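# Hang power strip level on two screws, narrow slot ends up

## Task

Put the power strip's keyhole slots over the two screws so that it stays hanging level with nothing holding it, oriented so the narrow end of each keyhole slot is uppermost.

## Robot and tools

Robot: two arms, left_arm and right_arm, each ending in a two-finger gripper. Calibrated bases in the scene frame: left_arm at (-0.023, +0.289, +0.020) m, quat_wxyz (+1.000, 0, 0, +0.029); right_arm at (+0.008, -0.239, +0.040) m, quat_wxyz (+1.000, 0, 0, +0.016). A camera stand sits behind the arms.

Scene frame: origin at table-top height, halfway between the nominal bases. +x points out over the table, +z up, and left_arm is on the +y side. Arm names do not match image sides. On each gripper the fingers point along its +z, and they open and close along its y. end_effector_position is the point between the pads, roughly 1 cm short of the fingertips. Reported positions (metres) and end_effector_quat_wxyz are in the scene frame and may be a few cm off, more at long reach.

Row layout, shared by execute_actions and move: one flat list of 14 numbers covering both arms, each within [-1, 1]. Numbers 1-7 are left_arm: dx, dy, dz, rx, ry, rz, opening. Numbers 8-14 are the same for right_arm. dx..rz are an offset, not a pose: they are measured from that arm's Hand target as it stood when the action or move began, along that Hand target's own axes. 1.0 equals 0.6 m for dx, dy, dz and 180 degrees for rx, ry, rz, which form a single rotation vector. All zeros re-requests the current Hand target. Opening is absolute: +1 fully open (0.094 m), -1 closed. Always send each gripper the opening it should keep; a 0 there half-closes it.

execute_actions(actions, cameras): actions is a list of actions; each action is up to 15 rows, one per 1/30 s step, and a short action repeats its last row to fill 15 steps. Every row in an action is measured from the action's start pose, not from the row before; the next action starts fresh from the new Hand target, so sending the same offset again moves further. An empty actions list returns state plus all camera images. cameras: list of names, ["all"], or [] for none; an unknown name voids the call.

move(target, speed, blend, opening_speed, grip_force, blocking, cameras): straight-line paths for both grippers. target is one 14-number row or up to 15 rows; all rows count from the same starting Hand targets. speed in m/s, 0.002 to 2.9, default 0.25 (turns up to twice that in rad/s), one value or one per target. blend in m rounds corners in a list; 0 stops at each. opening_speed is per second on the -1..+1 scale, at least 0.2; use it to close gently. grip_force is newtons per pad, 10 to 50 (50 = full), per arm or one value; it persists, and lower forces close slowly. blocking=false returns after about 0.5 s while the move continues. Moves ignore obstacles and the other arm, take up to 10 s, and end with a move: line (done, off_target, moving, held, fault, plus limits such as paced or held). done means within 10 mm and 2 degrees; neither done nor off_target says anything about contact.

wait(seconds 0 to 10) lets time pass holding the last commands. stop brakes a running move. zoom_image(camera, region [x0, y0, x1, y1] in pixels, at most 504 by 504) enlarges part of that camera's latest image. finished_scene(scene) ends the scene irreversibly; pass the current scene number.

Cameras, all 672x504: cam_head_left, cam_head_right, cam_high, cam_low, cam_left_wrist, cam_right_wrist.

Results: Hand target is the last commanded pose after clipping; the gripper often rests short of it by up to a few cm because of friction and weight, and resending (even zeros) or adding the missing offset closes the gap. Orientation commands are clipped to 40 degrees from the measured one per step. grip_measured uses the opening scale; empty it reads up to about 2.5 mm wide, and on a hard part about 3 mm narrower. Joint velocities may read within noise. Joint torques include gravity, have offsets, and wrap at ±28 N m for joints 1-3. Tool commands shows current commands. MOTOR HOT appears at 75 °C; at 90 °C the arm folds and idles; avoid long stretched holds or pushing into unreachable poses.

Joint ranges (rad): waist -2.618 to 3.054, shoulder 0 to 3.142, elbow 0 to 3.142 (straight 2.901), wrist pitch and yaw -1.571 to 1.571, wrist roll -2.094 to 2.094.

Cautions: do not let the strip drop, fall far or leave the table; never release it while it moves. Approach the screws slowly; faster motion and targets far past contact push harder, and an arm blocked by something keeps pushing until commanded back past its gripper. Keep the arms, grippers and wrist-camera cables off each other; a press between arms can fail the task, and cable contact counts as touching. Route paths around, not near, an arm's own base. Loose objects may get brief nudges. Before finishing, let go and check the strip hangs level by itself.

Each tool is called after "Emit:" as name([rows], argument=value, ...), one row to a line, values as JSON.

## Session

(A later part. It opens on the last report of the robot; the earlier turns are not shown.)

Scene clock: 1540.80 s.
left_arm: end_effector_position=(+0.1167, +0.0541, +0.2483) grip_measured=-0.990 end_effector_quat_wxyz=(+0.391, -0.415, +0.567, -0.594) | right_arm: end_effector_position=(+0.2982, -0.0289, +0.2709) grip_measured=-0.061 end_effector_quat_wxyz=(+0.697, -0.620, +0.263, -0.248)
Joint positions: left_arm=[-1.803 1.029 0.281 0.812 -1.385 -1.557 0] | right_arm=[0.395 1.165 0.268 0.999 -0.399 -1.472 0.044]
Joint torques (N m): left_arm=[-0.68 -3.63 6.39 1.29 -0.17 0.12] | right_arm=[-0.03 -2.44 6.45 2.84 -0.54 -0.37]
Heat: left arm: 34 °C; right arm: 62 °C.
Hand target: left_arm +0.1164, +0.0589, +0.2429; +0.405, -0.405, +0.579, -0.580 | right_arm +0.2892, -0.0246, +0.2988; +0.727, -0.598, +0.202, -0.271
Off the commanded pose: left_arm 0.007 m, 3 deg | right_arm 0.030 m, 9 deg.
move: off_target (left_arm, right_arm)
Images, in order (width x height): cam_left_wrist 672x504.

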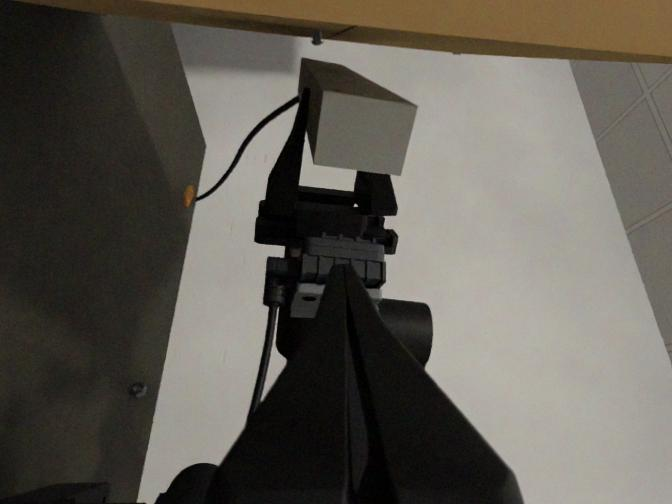

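Emit:
move(target=[0,0,0,0,0,0,-1, 0,0.07,0.008,-0.06,0.0067,-0.0285,-0.3], speed=0.08, cameras=["cam_left_wrist"])

Emit:
zoom_image(camera="cam_left_wrist", region=[250, 0, 410, 200])

Scene clock: 1565.20 s.
left_arm: end_effector_position=(+0.1167, +0.0541, +0.2483) grip_measured=-0.990 end_effector_quat_wxyz=(+0.391, -0.415, +0.567, -0.594) | right_arm: end_effector_position=(+0.2960, -0.0239, +0.2234) grip_measured=-0.061 end_effector_quat_wxyz=(-0.623, +0.693, -0.257, +0.257)
Joint positions: left_arm=[-1.803 1.029 0.281 0.812 -1.385 -1.557 0] | right_arm=[0.427 1.165 0.268 0.799 -0.365 -1.642 0.044]
Joint torques (N m): left_arm=[-0.68 -3.63 6.39 1.29 -0.17 0.13] | right_arm=[0.85 -2.86 8.98 2.51 -0.2 -0.36]
Heat: left arm: 34 °C; right arm: 61 °C.
Hand target: left_arm +0.1164, +0.0589, +0.2429; +0.405, -0.405, +0.579, -0.580 | right_arm +0.2986, -0.0152, +0.2586; -0.652, +0.669, -0.208, +0.290
Off the commanded pose: left_arm 0.007 m, 3 deg | right_arm 0.036 m, 8 deg.
move: off_target (left_arm, right_arm)
Images, in order (width x height): cam_left_wrist 672x504.

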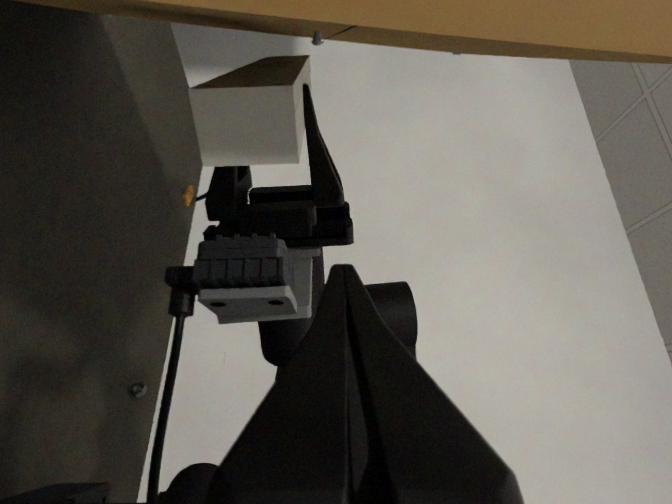

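Scaled by 2.520.

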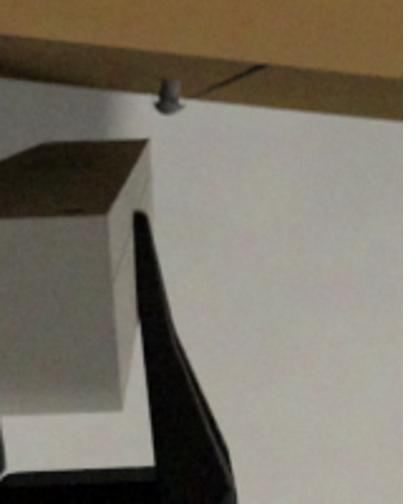

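Emit:
move(target=[0,0,0,0,0,0,-1, 0,-0.0517,0,0.0417,0,0.002,-0.3], speed=0.08, cameras=["cam_left_wrist"])

Emit:
zoom_image(camera="cam_left_wrist", region=[250, 0, 410, 200])

Scene clock: 1573.90 s.
left_arm: end_effector_position=(+0.1167, +0.0541, +0.2483) grip_measured=-0.990 end_effector_quat_wxyz=(+0.391, -0.415, +0.567, -0.594) | right_arm: end_effector_position=(+0.3001, -0.0252, +0.2494) grip_measured=-0.061 end_effector_quat_wxyz=(+0.658, -0.654, +0.256, -0.272)
Joint positions: left_arm=[-1.803 1.029 0.281 0.812 -1.385 -1.557 0] | right_arm=[0.427 1.175 0.268 0.921 -0.347 -1.586 0.044]
Joint torques (N m): left_arm=[-0.68 -3.63 6.39 1.29 -0.17 0.13] | right_arm=[1.42 -2.47 8.65 2.85 -0.42 -0.35]
Heat: left arm: 34 °C; right arm: 59 °C.
Hand target: left_arm +0.1164, +0.0589, +0.2429; +0.405, -0.405, +0.579, -0.580 | right_arm +0.2955, -0.0133, +0.2895; +0.695, -0.624, +0.190, -0.301
Off the commanded pose: left_arm 0.007 m, 3 deg | right_arm 0.042 m, 10 deg.
move: off_target (left_arm, right_arm)
Images, in order (width x height): cam_left_wrist 672x504.

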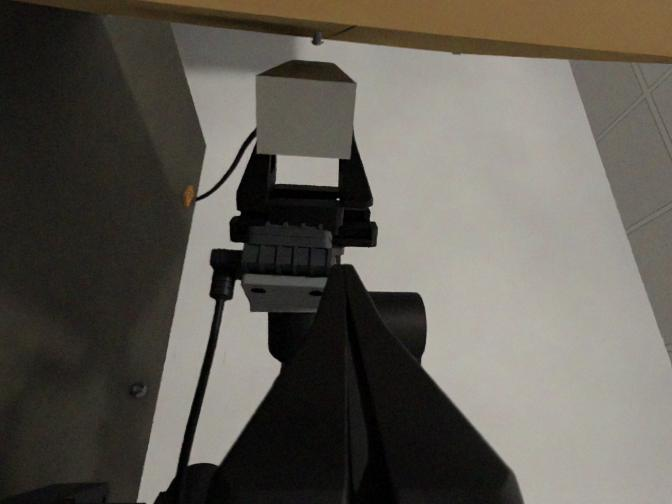

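Scaled by 2.520.

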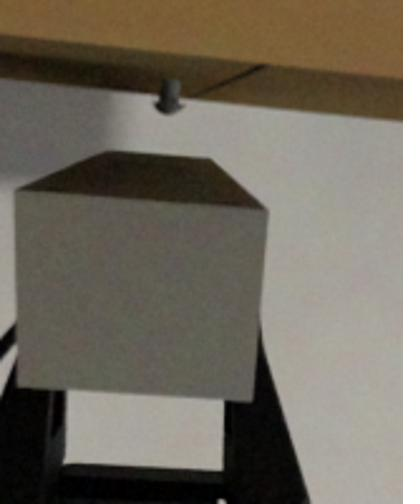

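Emit:
move(target=[0,0,0,0,0,0,-1, -0.0025,-0.0178,0.0295,0.0067,0,0,-0.3], speed=0.05)

Scene clock: 1607.43 s.
left_arm: end_effector_position=(+0.1167, +0.0541, +0.2483) grip_measured=-0.990 end_effector_quat_wxyz=(+0.391, -0.415, +0.567, -0.594) | right_arm: end_effector_position=(+0.3041, -0.0149, +0.2496) grip_measured=-0.061 end_effector_quat_wxyz=(+0.657, -0.655, +0.260, -0.270)
Joint positions: left_arm=[-1.803 1.029 0.281 0.812 -1.385 -1.557 0] | right_arm=[0.467 1.215 0.297 0.926 -0.304 -1.58 0.044]
Joint torques (N m): left_arm=[-0.68 -3.63 6.39 1.28 -0.17 0.12] | right_arm=[1.33 -2.7 10.92 2.85 -0.47 -0.41]
Heat: left arm: 34 °C; right arm: 61 °C.
Hand target: left_arm +0.1164, +0.0589, +0.2429; +0.405, -0.405, +0.579, -0.580 | right_arm +0.3038, +0.0006, +0.3026; +0.702, -0.617, +0.187, -0.303
Off the commanded pose: left_arm 0.007 m, 3 deg | right_arm 0.055 m, 11 deg.
move: off_target (left_arm, right_arm)

Emit:
wait(seconds=0.1, cameras=["cam_left_wrist"])

Emit:
zoom_image(camera="cam_left_wrist", region=[250, 0, 410, 200])

Emit:
zoom_image(camera="cam_left_wrist", region=[270, 20, 370, 90])

Scene clock: 1611.60 s.
left_arm: end_effector_position=(+0.1167, +0.0541, +0.2483) grip_measured=-0.990 end_effector_quat_wxyz=(+0.391, -0.415, +0.567, -0.594) | right_arm: end_effector_position=(+0.3042, -0.0150, +0.2496) grip_measured=-0.061 end_effector_quat_wxyz=(+0.657, -0.655, +0.260, -0.270)
Joint positions: left_arm=[-1.803 1.029 0.281 0.812 -1.385 -1.557 0] | right_arm=[0.467 1.215 0.297 0.926 -0.304 -1.58 0.044]
Joint torques (N m): left_arm=[-0.68 -3.62 6.39 1.29 -0.17 0.13] | right_arm=[1.32 -2.74 10.93 2.87 -0.48 -0.41]
Heat: left arm: 34 °C; right arm: 62 °C.
Hand target: left_arm +0.1164, +0.0589, +0.2429; +0.405, -0.405, +0.579, -0.580 | right_arm +0.3039, +0.0006, +0.3026; +0.702, -0.617, +0.187, -0.303
Tool commands: left_gripper/opening=-1.0 right_gripper/opening=-0.3
Off the commanded pose: left_arm 0.007 m, 3 deg | right_arm 0.055 m, 11 deg.
wait: 0.10 s; at rest from the start
Images, in order (width x height): cam_left_wrist 672x504.

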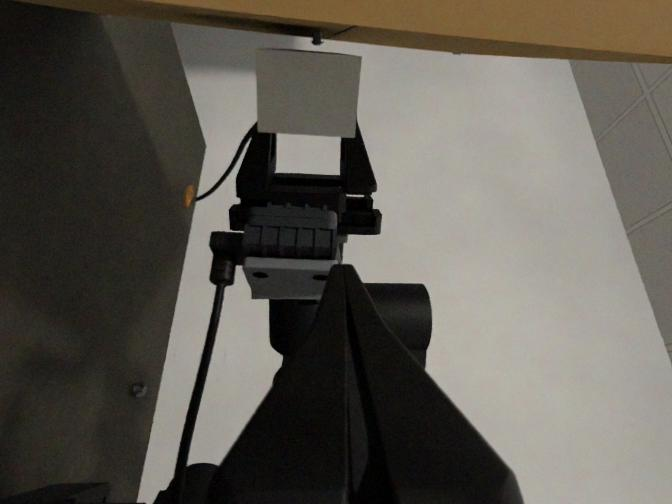

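Scaled by 2.520.

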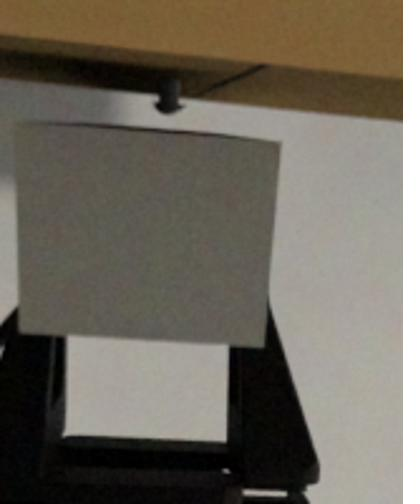

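Scaled by 5.040.

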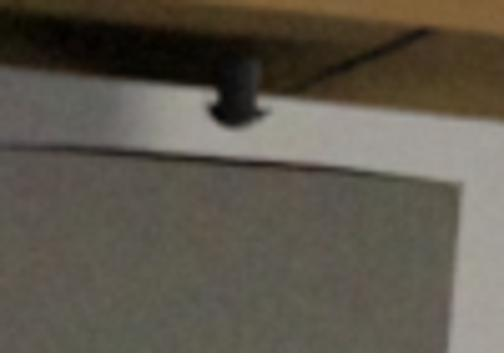

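Emit:
move(target=[0,0,0,0,0,0,-1, 0,-0.0165,0.014,0.0085,-0.002,0,-0.3], speed=0.05)

Scene clock: 1623.77 s.
left_arm: end_effector_position=(+0.1167, +0.0541, +0.2483) grip_measured=-0.990 end_effector_quat_wxyz=(+0.391, -0.415, +0.567, -0.594) | right_arm: end_effector_position=(+0.3070, -0.0114, +0.2577) grip_measured=-0.061 end_effector_quat_wxyz=(+0.662, -0.649, +0.256, -0.272)
Joint positions: left_arm=[-1.803 1.029 0.281 0.812 -1.385 -1.557 0] | right_arm=[0.475 1.224 0.32 0.931 -0.299 -1.577 0.044]
Joint torques (N m): left_arm=[-0.69 -3.63 6.39 1.28 -0.17 0.12] | right_arm=[1.5 -2.25 11.64 2.92 -0.52 -0.38]
Heat: left arm: 34 °C; right arm: 64 °C.
Hand target: left_arm +0.1164, +0.0589, +0.2429; +0.405, -0.405, +0.579, -0.580 | right_arm +0.3072, +0.0064, +0.3137; +0.711, -0.608, +0.181, -0.303
Off the commanded pose: left_arm 0.007 m, 3 deg | right_arm 0.059 m, 12 deg.
move: off_target (left_arm, right_arm)

Emit:
move(target=[0,0,0,0,0,0,-1, 0,0.004,0,-0.0033,-0.001,-0.002,-0.3], speed=0.05, cameras=["cam_left_wrist"])

Emit:
zoom_image(camera="cam_left_wrist", region=[240, 0, 380, 140])

Emit:
zoom_image(camera="cam_left_wrist", region=[290, 20, 350, 60])

Scene clock: 1629.77 s.
left_arm: end_effector_position=(+0.1167, +0.0541, +0.2483) grip_measured=-0.990 end_effector_quat_wxyz=(+0.391, -0.415, +0.567, -0.594) | right_arm: end_effector_position=(+0.3070, -0.0114, +0.2577) grip_measured=-0.061 end_effector_quat_wxyz=(+0.662, -0.649, +0.256, -0.272)
Joint positions: left_arm=[-1.803 1.029 0.281 0.812 -1.385 -1.557 0] | right_arm=[0.475 1.224 0.32 0.931 -0.299 -1.577 0.044]
Joint torques (N m): left_arm=[-0.68 -3.63 6.39 1.29 -0.17 0.13] | right_arm=[1.35 -2.18 11.77 2.8 -0.55 -0.48]
Heat: left arm: 34 °C; right arm: 65 °C.
Hand target: left_arm +0.1164, +0.0589, +0.2429; +0.405, -0.405, +0.579, -0.580 | right_arm +0.3077, +0.0066, +0.3114; +0.707, -0.613, +0.179, -0.304
Off the commanded pose: left_arm 0.007 m, 3 deg | right_arm 0.057 m, 12 deg.
move: off_target (left_arm, right_arm)
Images, in order (width x height): cam_left_wrist 672x504.

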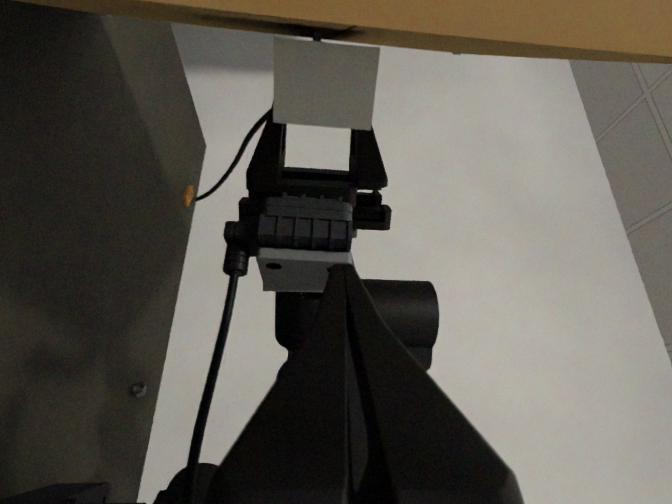

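Scaled by 3.600.

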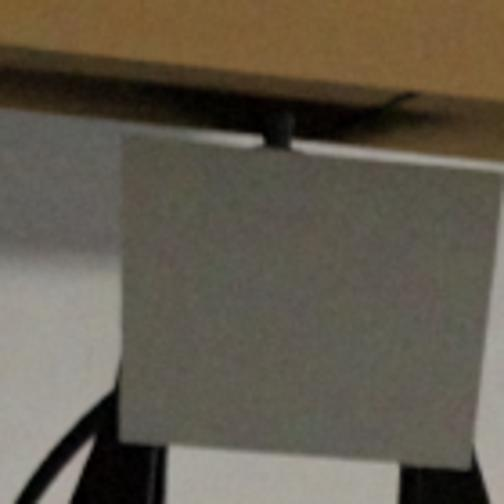

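Scaled by 8.400.

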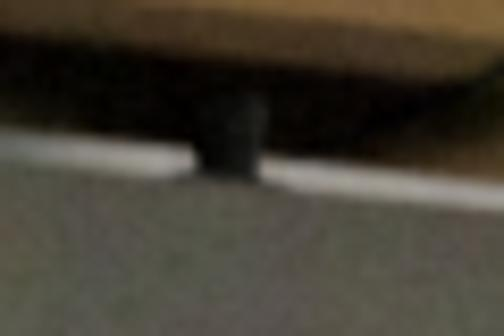

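Emit:
move(target=[0,0,0,0,0,0,-1, -0.006,0.003,0,0,0,0,-0.3], speed=0.03)

Emit:
move(target=[0,0,0,0,0,0,-1, -0.005,0.002,0,0,0,0,-0.3], speed=0.03)

Scene clock: 1638.30 s.
left_arm: end_effector_position=(+0.1167, +0.0541, +0.2483) grip_measured=-0.990 end_effector_quat_wxyz=(+0.391, -0.415, +0.567, -0.594) | right_arm: end_effector_position=(+0.3071, -0.0113, +0.2577) grip_measured=-0.061 end_effector_quat_wxyz=(+0.662, -0.649, +0.257, -0.273)
Joint positions: left_arm=[-1.803 1.029 0.281 0.812 -1.385 -1.557 0] | right_arm=[0.476 1.224 0.32 0.931 -0.295 -1.577 0.044]
Joint torques (N m): left_arm=[-0.68 -3.63 6.39 1.29 -0.17 0.12] | right_arm=[2.37 -1.88 11.28 2.88 -0.45 -0.47]
Heat: left arm: 34 °C; right arm: 67 °C.
Hand target: left_arm +0.1164, +0.0589, +0.2429; +0.405, -0.405, +0.579, -0.580 | right_arm +0.3054, +0.0090, +0.3092; +0.707, -0.613, +0.180, -0.304
Off the commanded pose: left_arm 0.007 m, 3 deg | right_arm 0.055 m, 12 deg.
move: off_target (left_arm, right_arm)

Scene clock: 1639.00 s.
left_arm: end_effector_position=(+0.1167, +0.0541, +0.2483) grip_measured=-0.990 end_effector_quat_wxyz=(+0.391, -0.415, +0.567, -0.594) | right_arm: end_effector_position=(+0.3071, -0.0110, +0.2579) grip_measured=-0.061 end_effector_quat_wxyz=(+0.662, -0.648, +0.258, -0.274)
Joint positions: left_arm=[-1.803 1.029 0.281 0.812 -1.385 -1.557 0] | right_arm=[0.481 1.224 0.32 0.931 -0.287 -1.577 0.044]
Joint torques (N m): left_arm=[-0.68 -3.63 6.39 1.28 -0.17 0.12] | right_arm=[3.03 -1.69 10.88 2.94 -0.38 -0.5]
Heat: left arm: 34 °C; right arm: 67 °C.
Hand target: left_arm +0.1164, +0.0589, +0.2429; +0.405, -0.405, +0.579, -0.580 | right_arm +0.3034, +0.0111, +0.3076; +0.707, -0.613, +0.179, -0.304
Off the commanded pose: left_arm 0.007 m, 3 deg | right_arm 0.055 m, 12 deg.
move: off_target (left_arm, right_arm)

Emit:
move(target=[0,0,0,0,0,0,-1, 0,0,-0.013,0,0,0,-0.3], speed=0.03)

Scene clock: 1644.40 s.
left_arm: end_effector_position=(+0.1167, +0.0541, +0.2483) grip_measured=-0.990 end_effector_quat_wxyz=(+0.391, -0.415, +0.567, -0.594) | right_arm: end_effector_position=(+0.3071, -0.0111, +0.2578) grip_measured=-0.061 end_effector_quat_wxyz=(+0.662, -0.648, +0.258, -0.274)
Joint positions: left_arm=[-1.803 1.029 0.281 0.812 -1.385 -1.557 0] | right_arm=[0.481 1.224 0.32 0.932 -0.286 -1.577 0.044]
Joint torques (N m): left_arm=[-0.69 -3.64 6.39 1.29 -0.17 0.13] | right_arm=[2.22 -3.41 9.21 2.94 -0.51 -0.49]
Heat: left arm: 34 °C; right arm: 68 °C.
Hand target: left_arm +0.1164, +0.0589, +0.2429; +0.405, -0.405, +0.579, -0.580 | right_arm +0.2985, +0.0052, +0.3061; +0.707, -0.613, +0.180, -0.304
Off the commanded pose: left_arm 0.007 m, 3 deg | right_arm 0.052 m, 12 deg.
move: off_target (left_arm, right_arm)

Emit:
move(target=[0,0,0,0,0,0,-1, -0.008,0.003,0,0,0,0,-0.3], speed=0.03)

Emit:
move(target=[0,0,0,0,0,0,-1, -0.006,0.003,0,0,0,0,-0.3], speed=0.03, cameras=["cam_left_wrist"])

Emit:
zoom_image(camera="cam_left_wrist", region=[240, 0, 380, 140])

Scene clock: 1649.90 s.
left_arm: end_effector_position=(+0.1167, +0.0541, +0.2483) grip_measured=-0.990 end_effector_quat_wxyz=(+0.391, -0.415, +0.567, -0.594) | right_arm: end_effector_position=(+0.3068, -0.0111, +0.2580) grip_measured=-0.061 end_effector_quat_wxyz=(+0.661, -0.646, +0.259, -0.280)
Joint positions: left_arm=[-1.803 1.029 0.281 0.812 -1.385 -1.557 0] | right_arm=[0.49 1.224 0.315 0.94 -0.268 -1.582 0.044]
Joint torques (N m): left_arm=[-0.69 -3.63 6.39 1.29 -0.17 0.13] | right_arm=[3.06 -3.07 8.81 2.95 -0.51 -0.47]
Heat: left arm: 34 °C; right arm: 66 °C.
Hand target: left_arm +0.1164, +0.0589, +0.2429; +0.405, -0.405, +0.579, -0.580 | right_arm +0.2953, +0.0084, +0.3039; +0.707, -0.613, +0.180, -0.304
Off the commanded pose: left_arm 0.007 m, 3 deg | right_arm 0.051 m, 11 deg.
move: off_target (left_arm, right_arm)

Scene clock: 1650.70 s.
left_arm: end_effector_position=(+0.1167, +0.0541, +0.2483) grip_measured=-0.990 end_effector_quat_wxyz=(+0.391, -0.415, +0.567, -0.594) | right_arm: end_effector_position=(+0.3061, -0.0111, +0.2581) grip_measured=-0.061 end_effector_quat_wxyz=(+0.660, -0.644, +0.260, -0.288)
Joint positions: left_arm=[-1.803 1.029 0.281 0.812 -1.385 -1.557 0] | right_arm=[0.504 1.224 0.308 0.953 -0.241 -1.589 0.044]
Joint torques (N m): left_arm=[-0.68 -3.63 6.39 1.29 -0.17 0.13] | right_arm=[3.1 -2.69 8.76 2.96 -0.63 -0.41]
Heat: left arm: 34 °C; right arm: 66 °C.
Hand target: left_arm +0.1164, +0.0589, +0.2429; +0.405, -0.405, +0.579, -0.580 | right_arm +0.2929, +0.0109, +0.3016; +0.707, -0.613, +0.180, -0.303
Off the commanded pose: left_arm 0.007 m, 3 deg | right_arm 0.050 m, 11 deg.
move: off_target (left_arm, right_arm)
Images, in order (width x height): cam_left_wrist 672x504.

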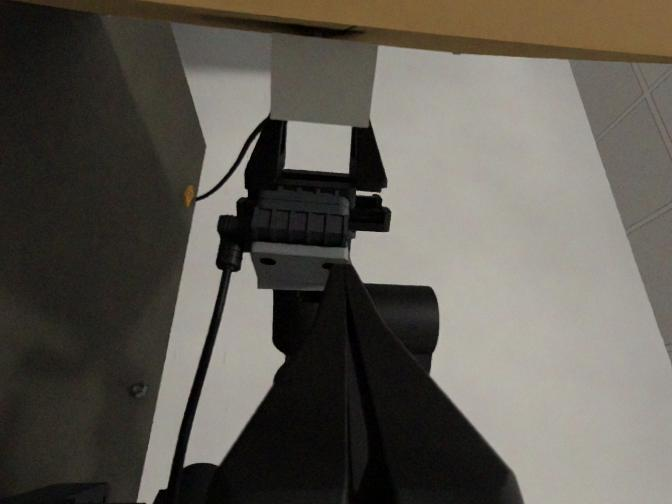

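Scaled by 3.600.

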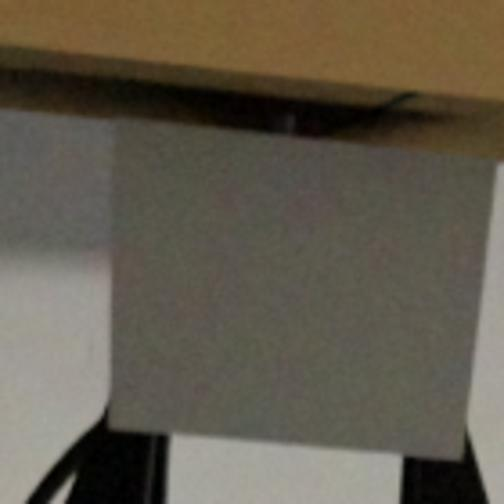

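Emit:
move(target=[0,0,0,0,0,0,-1, 0,0,0.01,0,0,0,-0.3], speed=0.03)

Emit:
move(target=[0,0,0,0,0,0,-1, -0.006,0.002,0,0,0,0,-0.3], speed=0.03)

Scene clock: 1667.07 s.
left_arm: end_effector_position=(+0.1167, +0.0541, +0.2483) grip_measured=-0.990 end_effector_quat_wxyz=(+0.391, -0.415, +0.567, -0.594) | right_arm: end_effector_position=(+0.3061, -0.0110, +0.2582) grip_measured=-0.061 end_effector_quat_wxyz=(+0.660, -0.643, +0.261, -0.290)
Joint positions: left_arm=[-1.803 1.029 0.281 0.812 -1.385 -1.557 0] | right_arm=[0.508 1.224 0.307 0.956 -0.231 -1.59 0.044]
Joint torques (N m): left_arm=[-0.66 -3.63 6.39 1.29 -0.17 0.13] | right_arm=[3.43 -1.39 10.18 2.92 -0.67 -0.45]
Heat: left arm: 34 °C; right arm: 66 °C.
Hand target: left_arm +0.1164, +0.0589, +0.2429; +0.405, -0.405, +0.579, -0.580 | right_arm +0.2967, +0.0154, +0.3027; +0.707, -0.613, +0.180, -0.303
Off the commanded pose: left_arm 0.007 m, 3 deg | right_arm 0.053 m, 11 deg.
move: off_target (left_arm, right_arm)

Scene clock: 1667.87 s.
left_arm: end_effector_position=(+0.1167, +0.0541, +0.2483) grip_measured=-0.990 end_effector_quat_wxyz=(+0.391, -0.415, +0.567, -0.594) | right_arm: end_effector_position=(+0.3060, -0.0109, +0.2585) grip_measured=-0.061 end_effector_quat_wxyz=(+0.658, -0.641, +0.263, -0.295)
Joint positions: left_arm=[-1.803 1.029 0.281 0.812 -1.385 -1.557 0] | right_arm=[0.519 1.224 0.304 0.961 -0.21 -1.594 0.044]
Joint torques (N m): left_arm=[-0.69 -3.63 6.39 1.29 -0.17 0.13] | right_arm=[3.79 -1.16 9.92 2.92 -0.75 -0.43]
Heat: left arm: 34 °C; right arm: 66 °C.
Hand target: left_arm +0.1164, +0.0589, +0.2429; +0.405, -0.405, +0.579, -0.580 | right_arm +0.2943, +0.0178, +0.3012; +0.707, -0.613, +0.180, -0.304
Off the commanded pose: left_arm 0.007 m, 3 deg | right_arm 0.053 m, 12 deg.
move: off_target (left_arm, right_arm)

Emit:
wait(seconds=0.1, cameras=["cam_left_wrist"])

Emit:
zoom_image(camera="cam_left_wrist", region=[250, 0, 390, 60])

Scene clock: 1672.07 s.
left_arm: end_effector_position=(+0.1167, +0.0541, +0.2483) grip_measured=-0.990 end_effector_quat_wxyz=(+0.391, -0.415, +0.567, -0.594) | right_arm: end_effector_position=(+0.3059, -0.0109, +0.2584) grip_measured=-0.061 end_effector_quat_wxyz=(+0.658, -0.641, +0.263, -0.295)
Joint positions: left_arm=[-1.803 1.029 0.281 0.812 -1.385 -1.557 0] | right_arm=[0.519 1.224 0.304 0.962 -0.21 -1.594 0.044]
Joint torques (N m): left_arm=[-0.68 -3.62 6.41 1.29 -0.17 0.13] | right_arm=[3.84 -1.11 9.92 2.96 -0.75 -0.43]
Heat: left arm: 34 °C; right arm: 65 °C.
Hand target: left_arm +0.1164, +0.0589, +0.2429; +0.405, -0.405, +0.579, -0.580 | right_arm +0.2942, +0.0178, +0.3011; +0.707, -0.613, +0.180, -0.303
Tool commands: left_gripper/opening=-1.0 right_gripper/opening=-0.3
Off the commanded pose: left_arm 0.007 m, 3 deg | right_arm 0.053 m, 12 deg.
wait: 0.10 s; at rest from the start
Images, in order (width x height): cam_left_wrist 672x504.

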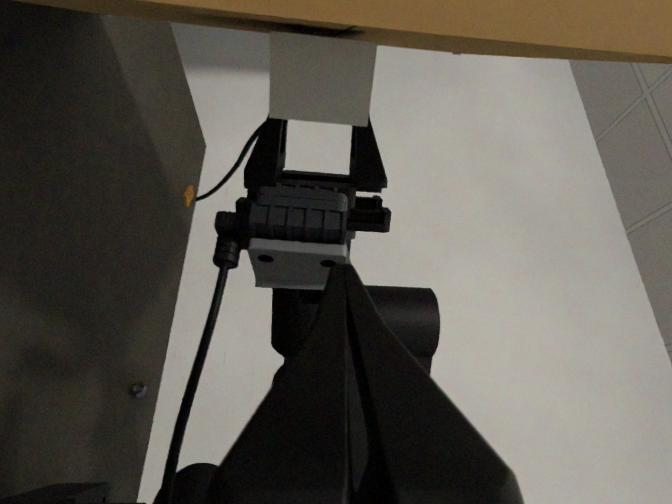

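Scaled by 3.600.

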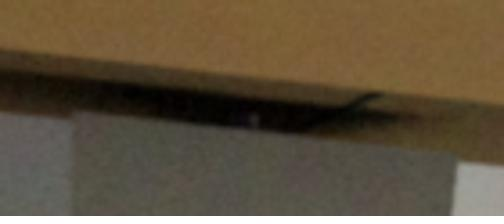

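Emit:
move(target=[0,0,0,0,0,0,-1, 0.02,0.0728,-0.0428,-0.0317,0,0,-0.3], speed=0.06)

Scene clock: 1694.57 s.
left_arm: end_effector_position=(+0.1167, +0.0541, +0.2483) grip_measured=-0.990 end_effector_quat_wxyz=(+0.391, -0.415, +0.567, -0.594) | right_arm: end_effector_position=(+0.3011, -0.0114, +0.2322) grip_measured=-0.061 end_effector_quat_wxyz=(+0.650, -0.666, +0.245, -0.271)
Joint positions: left_arm=[-1.803 1.029 0.281 0.812 -1.385 -1.557 0] | right_arm=[0.473 1.285 0.264 1.013 -0.319 -1.617 0.044]
Joint torques (N m): left_arm=[-0.68 -3.62 6.39 1.29 -0.17 0.13] | right_arm=[-0.23 -2.81 6.04 2.69 -0.5 -0.39]
Heat: left arm: 34 °C; right arm: 65 °C.
Hand target: left_arm +0.1164, +0.0589, +0.2429; +0.405, -0.405, +0.579, -0.580 | right_arm +0.2963, -0.0067, +0.2551; +0.675, -0.648, +0.194, -0.294
Off the commanded pose: left_arm 0.007 m, 3 deg | right_arm 0.024 m, 7 deg.
move: off_target (left_arm, right_arm)

Emit:
move([
  [0,0,0,0,0,0,-1, 0,-0.06,-0.06,0.02,0,0,-0.3],
  [0,0,0,0,0,0,-1, -0.002,-0.06,-0.01,0.02,0,0,-0.3],
], speed=0.06)

Scene clock: 1707.27 s.
left_arm: end_effector_position=(+0.1167, +0.0541, +0.2483) grip_measured=-0.990 end_effector_quat_wxyz=(+0.391, -0.415, +0.567, -0.594) | right_arm: end_effector_position=(+0.2830, -0.0203, +0.2424) grip_measured=-0.061 end_effector_quat_wxyz=(+0.658, -0.662, +0.244, -0.262)
Joint positions: left_arm=[-1.803 1.029 0.281 0.812 -1.385 -1.557 0] | right_arm=[0.463 1.127 0.224 0.907 -0.344 -1.595 0.044]
Joint torques (N m): left_arm=[-0.68 -3.63 6.39 1.29 -0.17 0.12] | right_arm=[0.85 -2.09 10.65 2.7 -0.26 -0.36]
Heat: left arm: 34 °C; right arm: 63 °C.
Hand target: left_arm +0.1164, +0.0589, +0.2429; +0.405, -0.405, +0.579, -0.580 | right_arm +0.2863, -0.0100, +0.2902; +0.696, -0.626, +0.185, -0.300
Off the commanded pose: left_arm 0.007 m, 3 deg | right_arm 0.049 m, 10 deg.
move: off_target (left_arm, right_arm)

Emit:
move(target=[0,0,0,0,0,0,-1, 0.0438,-0.0215,0.0438,0.0078,0.004,0,-0.3], speed=0.06)

Scene clock: 1718.40 s.
left_arm: end_effector_position=(+0.1167, +0.0541, +0.2483) grip_measured=-0.990 end_effector_quat_wxyz=(+0.391, -0.415, +0.567, -0.594) | right_arm: end_effector_position=(+0.3148, -0.0184, +0.2577) grip_measured=-0.061 end_effector_quat_wxyz=(+0.660, -0.654, +0.249, -0.271)
Joint positions: left_arm=[-1.803 1.029 0.281 0.812 -1.385 -1.557 0] | right_arm=[0.416 1.242 0.338 0.924 -0.37 -1.589 0.044]
Joint torques (N m): left_arm=[-0.68 -3.62 6.39 1.29 -0.17 0.13] | right_arm=[0.09 -2.43 11.58 2.81 -0.48 -0.27]
Heat: left arm: 34 °C; right arm: 64 °C.
Hand target: left_arm +0.1164, +0.0589, +0.2429; +0.405, -0.405, +0.579, -0.580 | right_arm +0.3203, -0.0076, +0.3097; +0.702, -0.616, +0.186, -0.306
Off the commanded pose: left_arm 0.007 m, 3 deg | right_arm 0.054 m, 11 deg.
move: off_target (left_arm, right_arm)

Emit:
move(target=[0,0,0,0,0,0,-1, -0.0367,0.015,-0.03,-0.002,0,0,-0.3], speed=0.06)

Scene clock: 1736.90 s.
left_arm: end_effector_position=(+0.1167, +0.0541, +0.2483) grip_measured=-0.990 end_effector_quat_wxyz=(+0.391, -0.415, +0.567, -0.594) | right_arm: end_effector_position=(+0.3124, -0.0180, +0.2575) grip_measured=-0.061 end_effector_quat_wxyz=(+0.660, -0.644, +0.257, -0.288)
Joint positions: left_arm=[-1.803 1.029 0.281 0.812 -1.385 -1.557 0] | right_arm=[0.456 1.242 0.312 0.97 -0.291 -1.59 0.044]
Joint torques (N m): left_arm=[-0.66 -3.63 6.39 1.29 -0.17 0.13] | right_arm=[2.02 -6.09 6.42 2.74 -0.61 -0.34]
Heat: left arm: 34 °C; right arm: 68 °C.
Hand target: left_arm +0.1164, +0.0589, +0.2429; +0.405, -0.405, +0.579, -0.580 | right_arm +0.2943, -0.0061, +0.2953; +0.700, -0.618, +0.187, -0.306
Off the commanded pose: left_arm 0.007 m, 3 deg | right_arm 0.043 m, 10 deg.
move: off_target (left_arm, right_arm)

Emit:
wait(seconds=0.1, cameras=["all"])

Emit:
zoom_image(camera="cam_left_wrist", region=[240, 0, 400, 120])

Emit:
zoom_image(camera="cam_head_right", region=[260, 80, 480, 300])

Scene clock: 1741.13 s.
left_arm: end_effector_position=(+0.1167, +0.0541, +0.2483) grip_measured=-0.990 end_effector_quat_wxyz=(+0.391, -0.415, +0.567, -0.594) | right_arm: end_effector_position=(+0.3124, -0.0180, +0.2575) grip_measured=-0.061 end_effector_quat_wxyz=(+0.660, -0.644, +0.257, -0.288)
Joint positions: left_arm=[-1.803 1.029 0.281 0.812 -1.385 -1.557 0] | right_arm=[0.456 1.242 0.312 0.97 -0.291 -1.59 0.044]
Joint torques (N m): left_arm=[-0.68 -3.62 6.39 1.29 -0.17 0.13] | right_arm=[2.03 -6.09 6.42 2.71 -0.63 -0.37]
Heat: left arm: 34 °C; right arm: 66 °C.
Hand target: left_arm +0.1164, +0.0589, +0.2429; +0.405, -0.405, +0.579, -0.580 | right_arm +0.2943, -0.0061, +0.2953; +0.700, -0.618, +0.187, -0.306
Tool commands: left_gripper/opening=-1.0 right_gripper/opening=-0.3
Off the commanded pose: left_arm 0.007 m, 3 deg | right_arm 0.043 m, 10 deg.
wait: 0.10 s; at rest from the start

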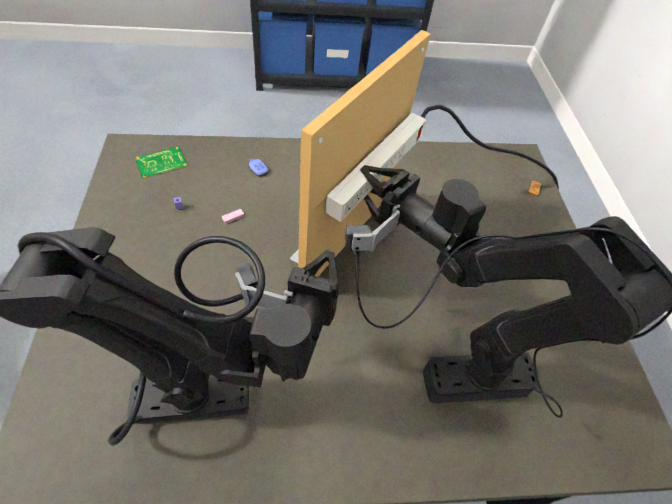

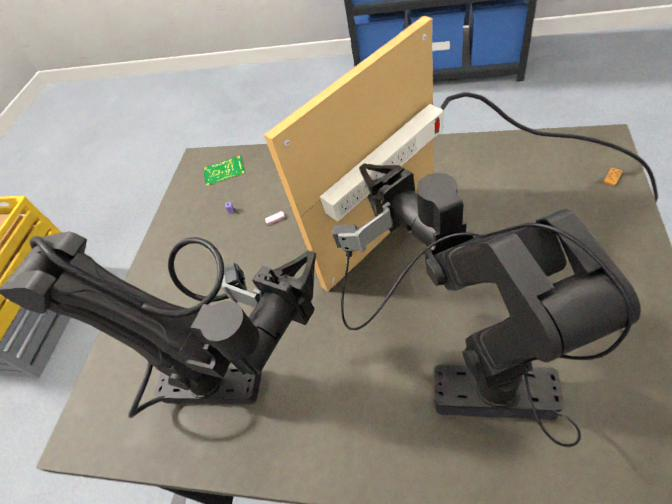

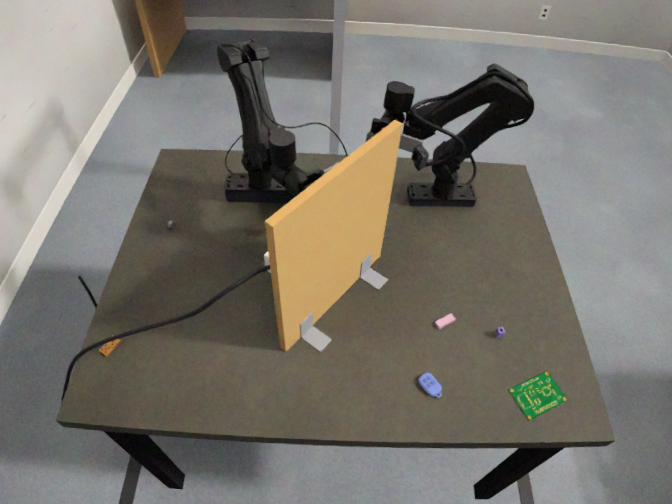

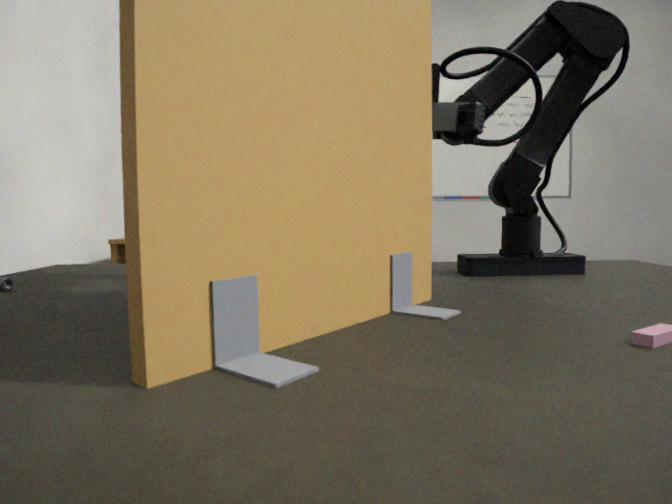

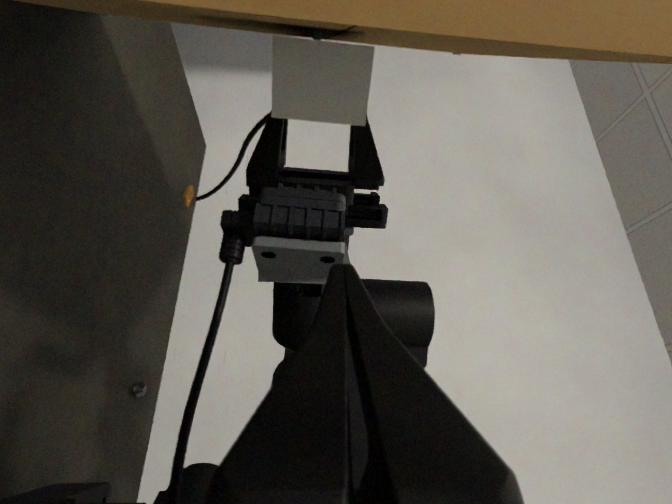

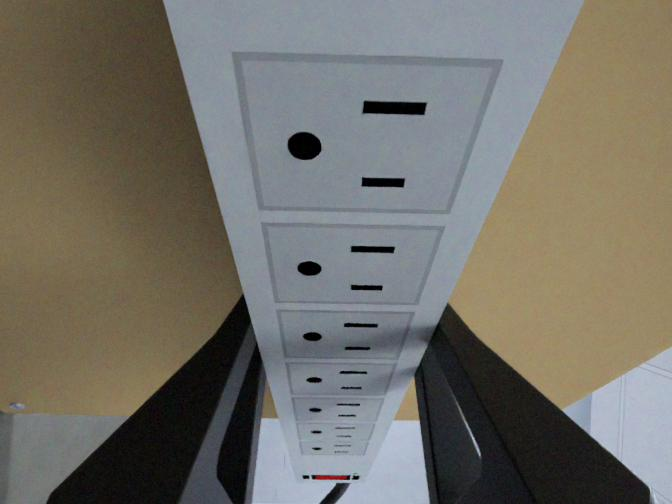

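Scaled by 3.150.

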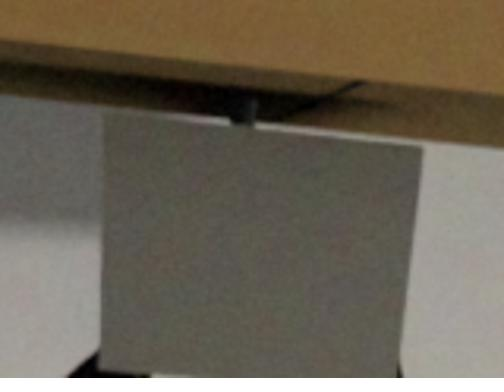

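Scaled by 2.291.

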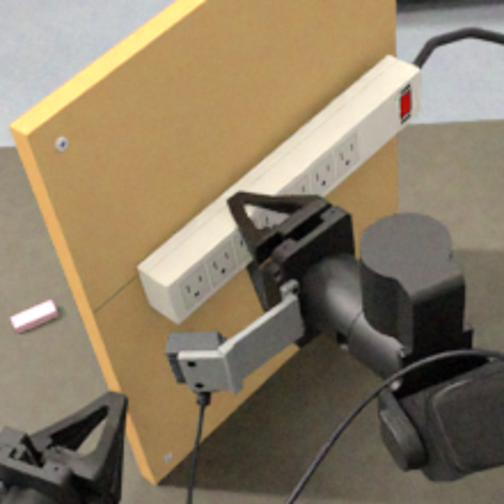

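Emit:
move(target=[0,0,0,0,0,0,-1, 0.005,0,-0.012,0,0,0,-0.3], speed=0.05)

Scene clock: 1752.13 s.
left_arm: end_effector_position=(+0.1167, +0.0541, +0.2483) grip_measured=-0.990 end_effector_quat_wxyz=(+0.391, -0.415, +0.567, -0.594) | right_arm: end_effector_position=(+0.3042, -0.0165, +0.2557) grip_measured=-0.061 end_effector_quat_wxyz=(+0.664, -0.648, +0.250, -0.278)
Joint positions: left_arm=[-1.803 1.029 0.281 0.812 -1.385 -1.557 0] | right_arm=[0.458 1.217 0.294 0.961 -0.316 -1.587 0.044]
Joint torques (N m): left_arm=[-0.68 -3.63 6.39 1.28 -0.17 0.12] | right_arm=[-0.01 -6.19 6.32 2.68 -0.61 -0.36]
Heat: left arm: 34 °C; right arm: 66 °C.
Hand target: left_arm +0.1164, +0.0589, +0.2429; +0.405, -0.405, +0.579, -0.580 | right_arm +0.2919, -0.0135, +0.2943; +0.700, -0.618, +0.187, -0.306
Off the commanded pose: left_arm 0.007 m, 3 deg | right_arm 0.041 m, 10 deg.
move: off_target (left_arm, right_arm)

Emit:
move(target=[0,0,0,0,0,0,-1, -0.019,0.0055,-0.001,-0.0064,0,0.002,-0.3], speed=0.05)

Scene clock: 1764.07 s.
left_arm: end_effector_position=(+0.1167, +0.0541, +0.2483) grip_measured=-0.990 end_effector_quat_wxyz=(+0.391, -0.415, +0.567, -0.594) | right_arm: end_effector_position=(+0.2966, -0.0124, +0.2518) grip_measured=-0.061 end_effector_quat_wxyz=(+0.659, -0.653, +0.255, -0.273)
Joint positions: left_arm=[-1.803 1.029 0.281 0.812 -1.385 -1.557 0] | right_arm=[0.496 1.186 0.281 0.922 -0.278 -1.587 0.044]
Joint torques (N m): left_arm=[-0.68 -3.63 6.41 1.28 -0.17 0.12] | right_arm=[1.32 -5.93 6.6 2.74 -0.48 -0.45]
Heat: left arm: 34 °C; right arm: 63 °C.
Hand target: left_arm +0.1164, +0.0589, +0.2429; +0.405, -0.405, +0.579, -0.580 | right_arm +0.2836, -0.0062, +0.2897; +0.695, -0.624, +0.192, -0.302
Off the commanded pose: left_arm 0.007 m, 3 deg | right_arm 0.040 m, 10 deg.
move: off_target (left_arm, right_arm)

Emit:
move(target=[0,0,0,0,0,0,-1, 0.0277,-0.0298,0.0517,0.010,0,0,-0.3], speed=0.06)

Scene clock: 1777.60 s.
left_arm: end_effector_position=(+0.1167, +0.0541, +0.2483) grip_measured=-0.990 end_effector_quat_wxyz=(+0.391, -0.415, +0.567, -0.594) | right_arm: end_effector_position=(+0.3063, -0.0098, +0.2579) grip_measured=-0.061 end_effector_quat_wxyz=(+0.660, -0.653, +0.255, -0.272)
Joint positions: left_arm=[-1.803 1.029 0.281 0.812 -1.385 -1.557 0] | right_arm=[0.481 1.217 0.326 0.91 -0.294 -1.585 0.044]
Joint torques (N m): left_arm=[-0.69 -3.63 6.39 1.29 -0.17 0.12] | right_arm=[0.35 -1.85 12.7 2.75 -0.53 -0.36]
Heat: left arm: 34 °C; right arm: 63 °C.
Hand target: left_arm +0.1164, +0.0589, +0.2429; +0.405, -0.405, +0.579, -0.580 | right_arm +0.3128, +0.0054, +0.3138; +0.705, -0.613, +0.187, -0.305
Off the commanded pose: left_arm 0.007 m, 3 deg | right_arm 0.058 m, 11 deg.
move: off_target (left_arm, right_arm)

Emit:
move(target=[0,0,0,0,0,0,-1, 0,0.0105,0.0015,-0.005,0,0,-0.3], speed=0.03)

Scene clock: 1782.03 s.
left_arm: end_effector_position=(+0.1167, +0.0541, +0.2483) grip_measured=-0.990 end_effector_quat_wxyz=(+0.391, -0.415, +0.567, -0.594) | right_arm: end_effector_position=(+0.3064, -0.0097, +0.2579) grip_measured=-0.061 end_effector_quat_wxyz=(+0.661, -0.653, +0.253, -0.271)
Joint positions: left_arm=[-1.803 1.029 0.281 0.812 -1.385 -1.557 0] | right_arm=[0.477 1.222 0.326 0.918 -0.304 -1.584 0.044]
Joint torques (N m): left_arm=[-0.69 -3.63 6.39 1.29 -0.17 0.13] | right_arm=[0.7 -1.03 12.82 2.67 -0.41 -0.4]
Heat: left arm: 34 °C; right arm: 64 °C.
Hand target: left_arm +0.1164, +0.0589, +0.2429; +0.405, -0.405, +0.579, -0.580 | right_arm +0.3146, +0.0065, +0.3078; +0.700, -0.619, +0.189, -0.303
Off the commanded pose: left_arm 0.007 m, 3 deg | right_arm 0.053 m, 10 deg.
move: off_target (left_arm, right_arm)

Emit:
move(target=[0,0,0,0,0,0,-1, 0,0.0145,0.0,-0.004,0,0,-0.3], speed=0.03)

Emit:
move(target=[0,0,0,0,0,0,-1, 0,0.0145,0.0,-0.004,0,0,-0.3], speed=0.03)

Scene clock: 1785.27 s.
left_arm: end_effector_position=(+0.1167, +0.0541, +0.2483) grip_measured=-0.990 end_effector_quat_wxyz=(+0.391, -0.415, +0.567, -0.594) | right_arm: end_effector_position=(+0.3068, -0.0095, +0.2579) grip_measured=-0.061 end_effector_quat_wxyz=(+0.665, -0.652, +0.247, -0.268)
Joint positions: left_arm=[-1.803 1.029 0.281 0.812 -1.385 -1.557 0] | right_arm=[0.465 1.236 0.326 0.938 -0.329 -1.583 0.044]
Joint torques (N m): left_arm=[-0.66 -3.63 6.39 1.28 -0.17 0.12] | right_arm=[1.47 0.13 12.23 2.65 -0.14 -0.44]
Heat: left arm: 34 °C; right arm: 66 °C.
Hand target: left_arm +0.1164, +0.0589, +0.2429; +0.405, -0.405, +0.579, -0.580 | right_arm +0.3163, +0.0069, +0.2992; +0.696, -0.623, +0.191, -0.302
Off the commanded pose: left_arm 0.007 m, 3 deg | right_arm 0.046 m, 9 deg.
move: off_target (left_arm, right_arm)

Scene clock: 1786.27 s.
left_arm: end_effector_position=(+0.1167, +0.0541, +0.2483) grip_measured=-0.990 end_effector_quat_wxyz=(+0.391, -0.415, +0.567, -0.594) | right_arm: end_effector_position=(+0.3072, -0.0098, +0.2572) grip_measured=-0.061 end_effector_quat_wxyz=(+0.671, -0.647, +0.243, -0.268)
Joint positions: left_arm=[-1.803 1.029 0.281 0.812 -1.385 -1.557 0] | right_arm=[0.459 1.261 0.315 0.992 -0.339 -1.576 0.044]
Joint torques (N m): left_arm=[-0.69 -3.63 6.39 1.29 -0.17 0.13] | right_arm=[1.87 0.53 12.44 2.38 -0.03 -0.51]
Heat: left arm: 34 °C; right arm: 66 °C.
Hand target: left_arm +0.1164, +0.0589, +0.2429; +0.405, -0.405, +0.579, -0.580 | right_arm +0.3179, +0.0072, +0.2906; +0.692, -0.627, +0.193, -0.301
Off the commanded pose: left_arm 0.007 m, 3 deg | right_arm 0.039 m, 8 deg.
move: off_target (left_arm, right_arm)

Emit:
move(target=[0,0,0,0,0,0,-1, 0.0,0.052,-0.044,-0.018,0,0,-0.3], speed=0.06)

Scene clock: 1804.60 s.
left_arm: end_effector_position=(+0.1167, +0.0541, +0.2483) grip_measured=-0.990 end_effector_quat_wxyz=(+0.391, -0.415, +0.567, -0.594) | right_arm: end_effector_position=(+0.3077, -0.0113, +0.2537) grip_measured=-0.061 end_effector_quat_wxyz=(+0.675, -0.645, +0.234, -0.272)
Joint positions: left_arm=[-1.803 1.029 0.281 0.812 -1.385 -1.557 0] | right_arm=[0.445 1.302 0.298 1.068 -0.363 -1.583 0.044]
Joint torques (N m): left_arm=[-0.69 -3.63 6.39 1.28 -0.17 0.13] | right_arm=[-0.69 -2.33 5.41 2.17 -0.26 -0.6]
Heat: left arm: 34 °C; right arm: 72 °C.
Hand target: left_arm +0.1164, +0.0589, +0.2429; +0.405, -0.405, +0.579, -0.580 | right_arm +0.3062, -0.0116, +0.2563; +0.674, -0.647, +0.202, -0.295
Off the commanded pose: left_arm 0.007 m, 3 deg | right_arm 0.003 m, 5 deg.
move: off_target (left_arm, right_arm)

Emit:
move(target=[0,0,0,0,0,0,-1, 0.0,-0.0046,0.004,0.0038,0.013,0.009,-0.3], speed=0.04)

Scene clock: 1817.23 s.
left_arm: end_effector_position=(+0.1167, +0.0541, +0.2483) grip_measured=-0.990 end_effector_quat_wxyz=(+0.391, -0.415, +0.567, -0.594) | right_arm: end_effector_position=(+0.3085, -0.0103, +0.2538) grip_measured=-0.061 end_effector_quat_wxyz=(+0.674, -0.639, +0.242, -0.279)
Joint positions: left_arm=[-1.803 1.029 0.281 0.812 -1.385 -1.557 0] | right_arm=[0.467 1.308 0.294 1.082 -0.317 -1.579 0.044]
Joint torques (N m): left_arm=[-0.68 -3.63 6.38 1.28 -0.17 0.12] | right_arm=[0.47 -2.41 5.5 2.23 0.08 -0.35]
Heat: left arm: 34 °C; right arm: 65 °C.
Hand target: left_arm +0.1164, +0.0589, +0.2429; +0.405, -0.405, +0.579, -0.580 | right_arm +0.3075, -0.0098, +0.2593; +0.678, -0.634, +0.223, -0.300
Off the commanded pose: left_arm 0.007 m, 3 deg | right_arm 0.006 m, 3 deg.
move: off_target (left_arm, right_arm)

Emit:
wait(seconds=0.1, cameras=["cam_left_wrist"])

Emit:
zoom_image(camera="cam_left_wrist", region=[240, 0, 400, 120])

Scene clock: 1820.53 s.
left_arm: end_effector_position=(+0.1167, +0.0541, +0.2483) grip_measured=-0.990 end_effector_quat_wxyz=(+0.391, -0.415, +0.567, -0.594) | right_arm: end_effector_position=(+0.3085, -0.0103, +0.2538) grip_measured=-0.061 end_effector_quat_wxyz=(+0.674, -0.639, +0.242, -0.279)
Joint positions: left_arm=[-1.803 1.029 0.281 0.812 -1.385 -1.557 0] | right_arm=[0.467 1.308 0.294 1.082 -0.317 -1.579 0.044]
Joint torques (N m): left_arm=[-0.68 -3.63 6.39 1.28 -0.17 0.12] | right_arm=[0.44 -2.35 5.46 2.23 0.08 -0.37]
Heat: left arm: 34 °C; right arm: 63 °C.
Hand target: left_arm +0.1164, +0.0589, +0.2429; +0.405, -0.405, +0.579, -0.580 | right_arm +0.3074, -0.0098, +0.2593; +0.678, -0.634, +0.223, -0.300
Tool commands: left_gripper/opening=-1.0 right_gripper/opening=-0.3
Off the commanded pose: left_arm 0.007 m, 3 deg | right_arm 0.006 m, 3 deg.
wait: 0.10 s; at rest from the start
Images, in order (width x height): cam_left_wrist 672x504.

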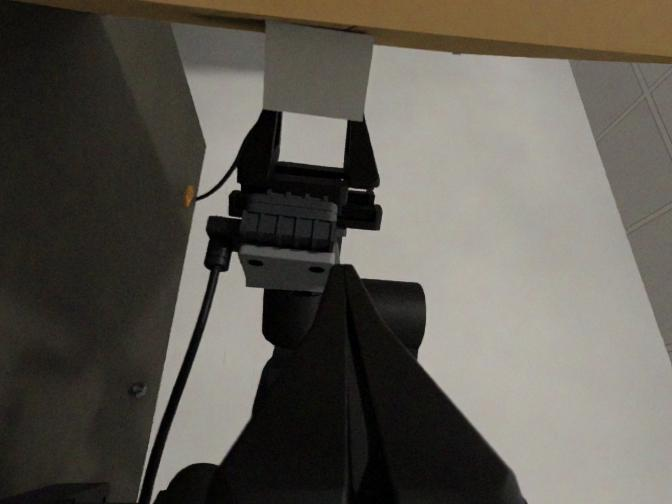

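Scaled by 3.150.

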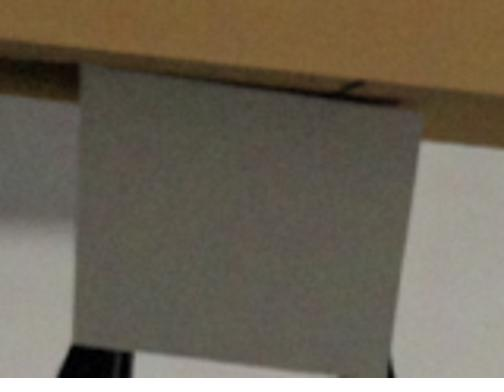

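Emit:
wait(seconds=0.1, cameras=["cam_right_wrist","cam_head_right","cam_head_left"])

Emit:
zoom_image(camera="cam_head_left", region=[280, 100, 460, 240])

Scene clock: 1831.80 s.
left_arm: end_effector_position=(+0.1167, +0.0541, +0.2483) grip_measured=-0.990 end_effector_quat_wxyz=(+0.391, -0.415, +0.567, -0.594) | right_arm: end_effector_position=(+0.3085, -0.0103, +0.2538) grip_measured=-0.061 end_effector_quat_wxyz=(+0.674, -0.639, +0.242, -0.279)
Joint positions: left_arm=[-1.803 1.029 0.281 0.812 -1.385 -1.557 0] | right_arm=[0.467 1.308 0.294 1.082 -0.317 -1.579 0.044]
Joint torques (N m): left_arm=[-0.68 -3.62 6.41 1.29 -0.17 0.13] | right_arm=[0.46 -2.37 5.52 2.24 0.09 -0.35]
Heat: left arm: 34 °C; right arm: 60 °C.
Hand target: left_arm +0.1164, +0.0589, +0.2429; +0.405, -0.405, +0.579, -0.580 | right_arm +0.3074, -0.0098, +0.2593; +0.678, -0.634, +0.223, -0.300
Tool commands: left_gripper/opening=-1.0 right_gripper/opening=-0.3
Off the commanded pose: left_arm 0.007 m, 3 deg | right_arm 0.006 m, 3 deg.
wait: 0.10 s; at rest from the start
Images, in order (width x height): cam_head_left 672x504, cam_head_right 672x504, cam_right_wrist 672x504.

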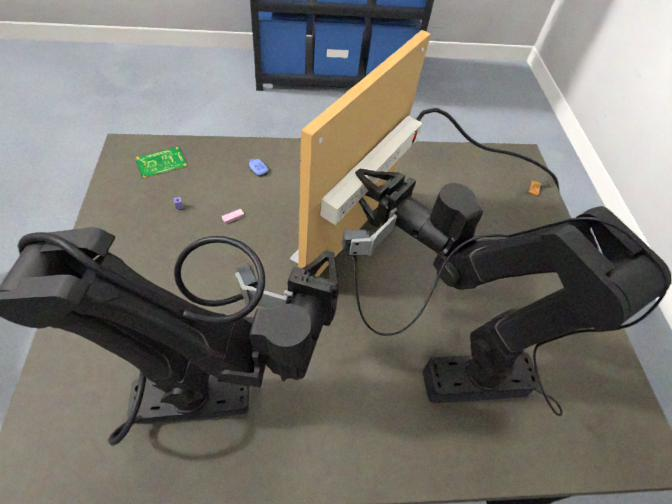

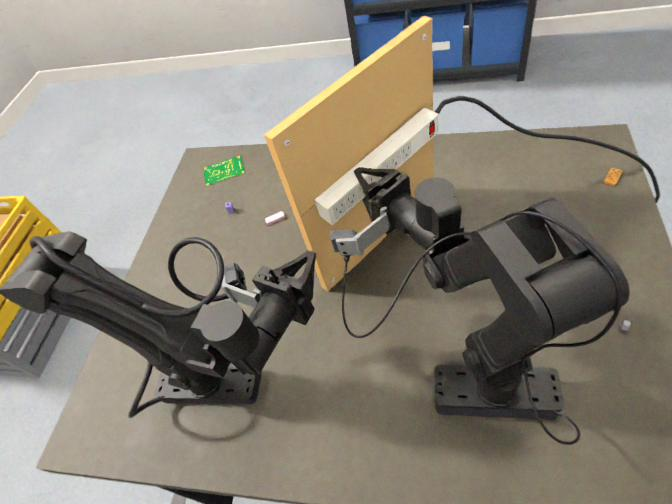

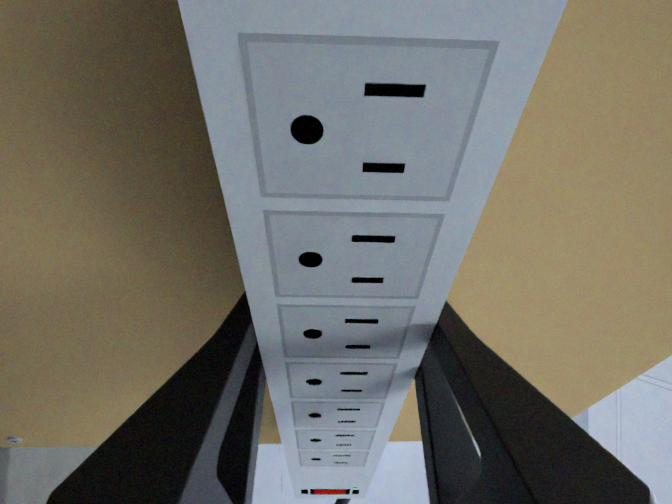

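Scaled by 2.800.

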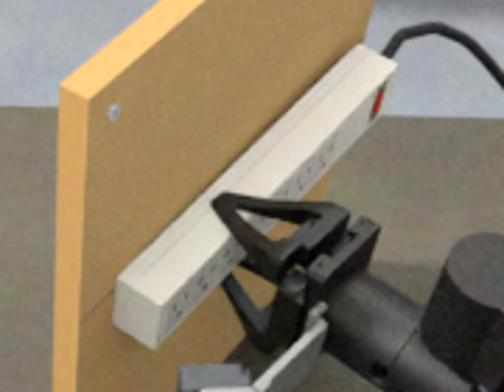

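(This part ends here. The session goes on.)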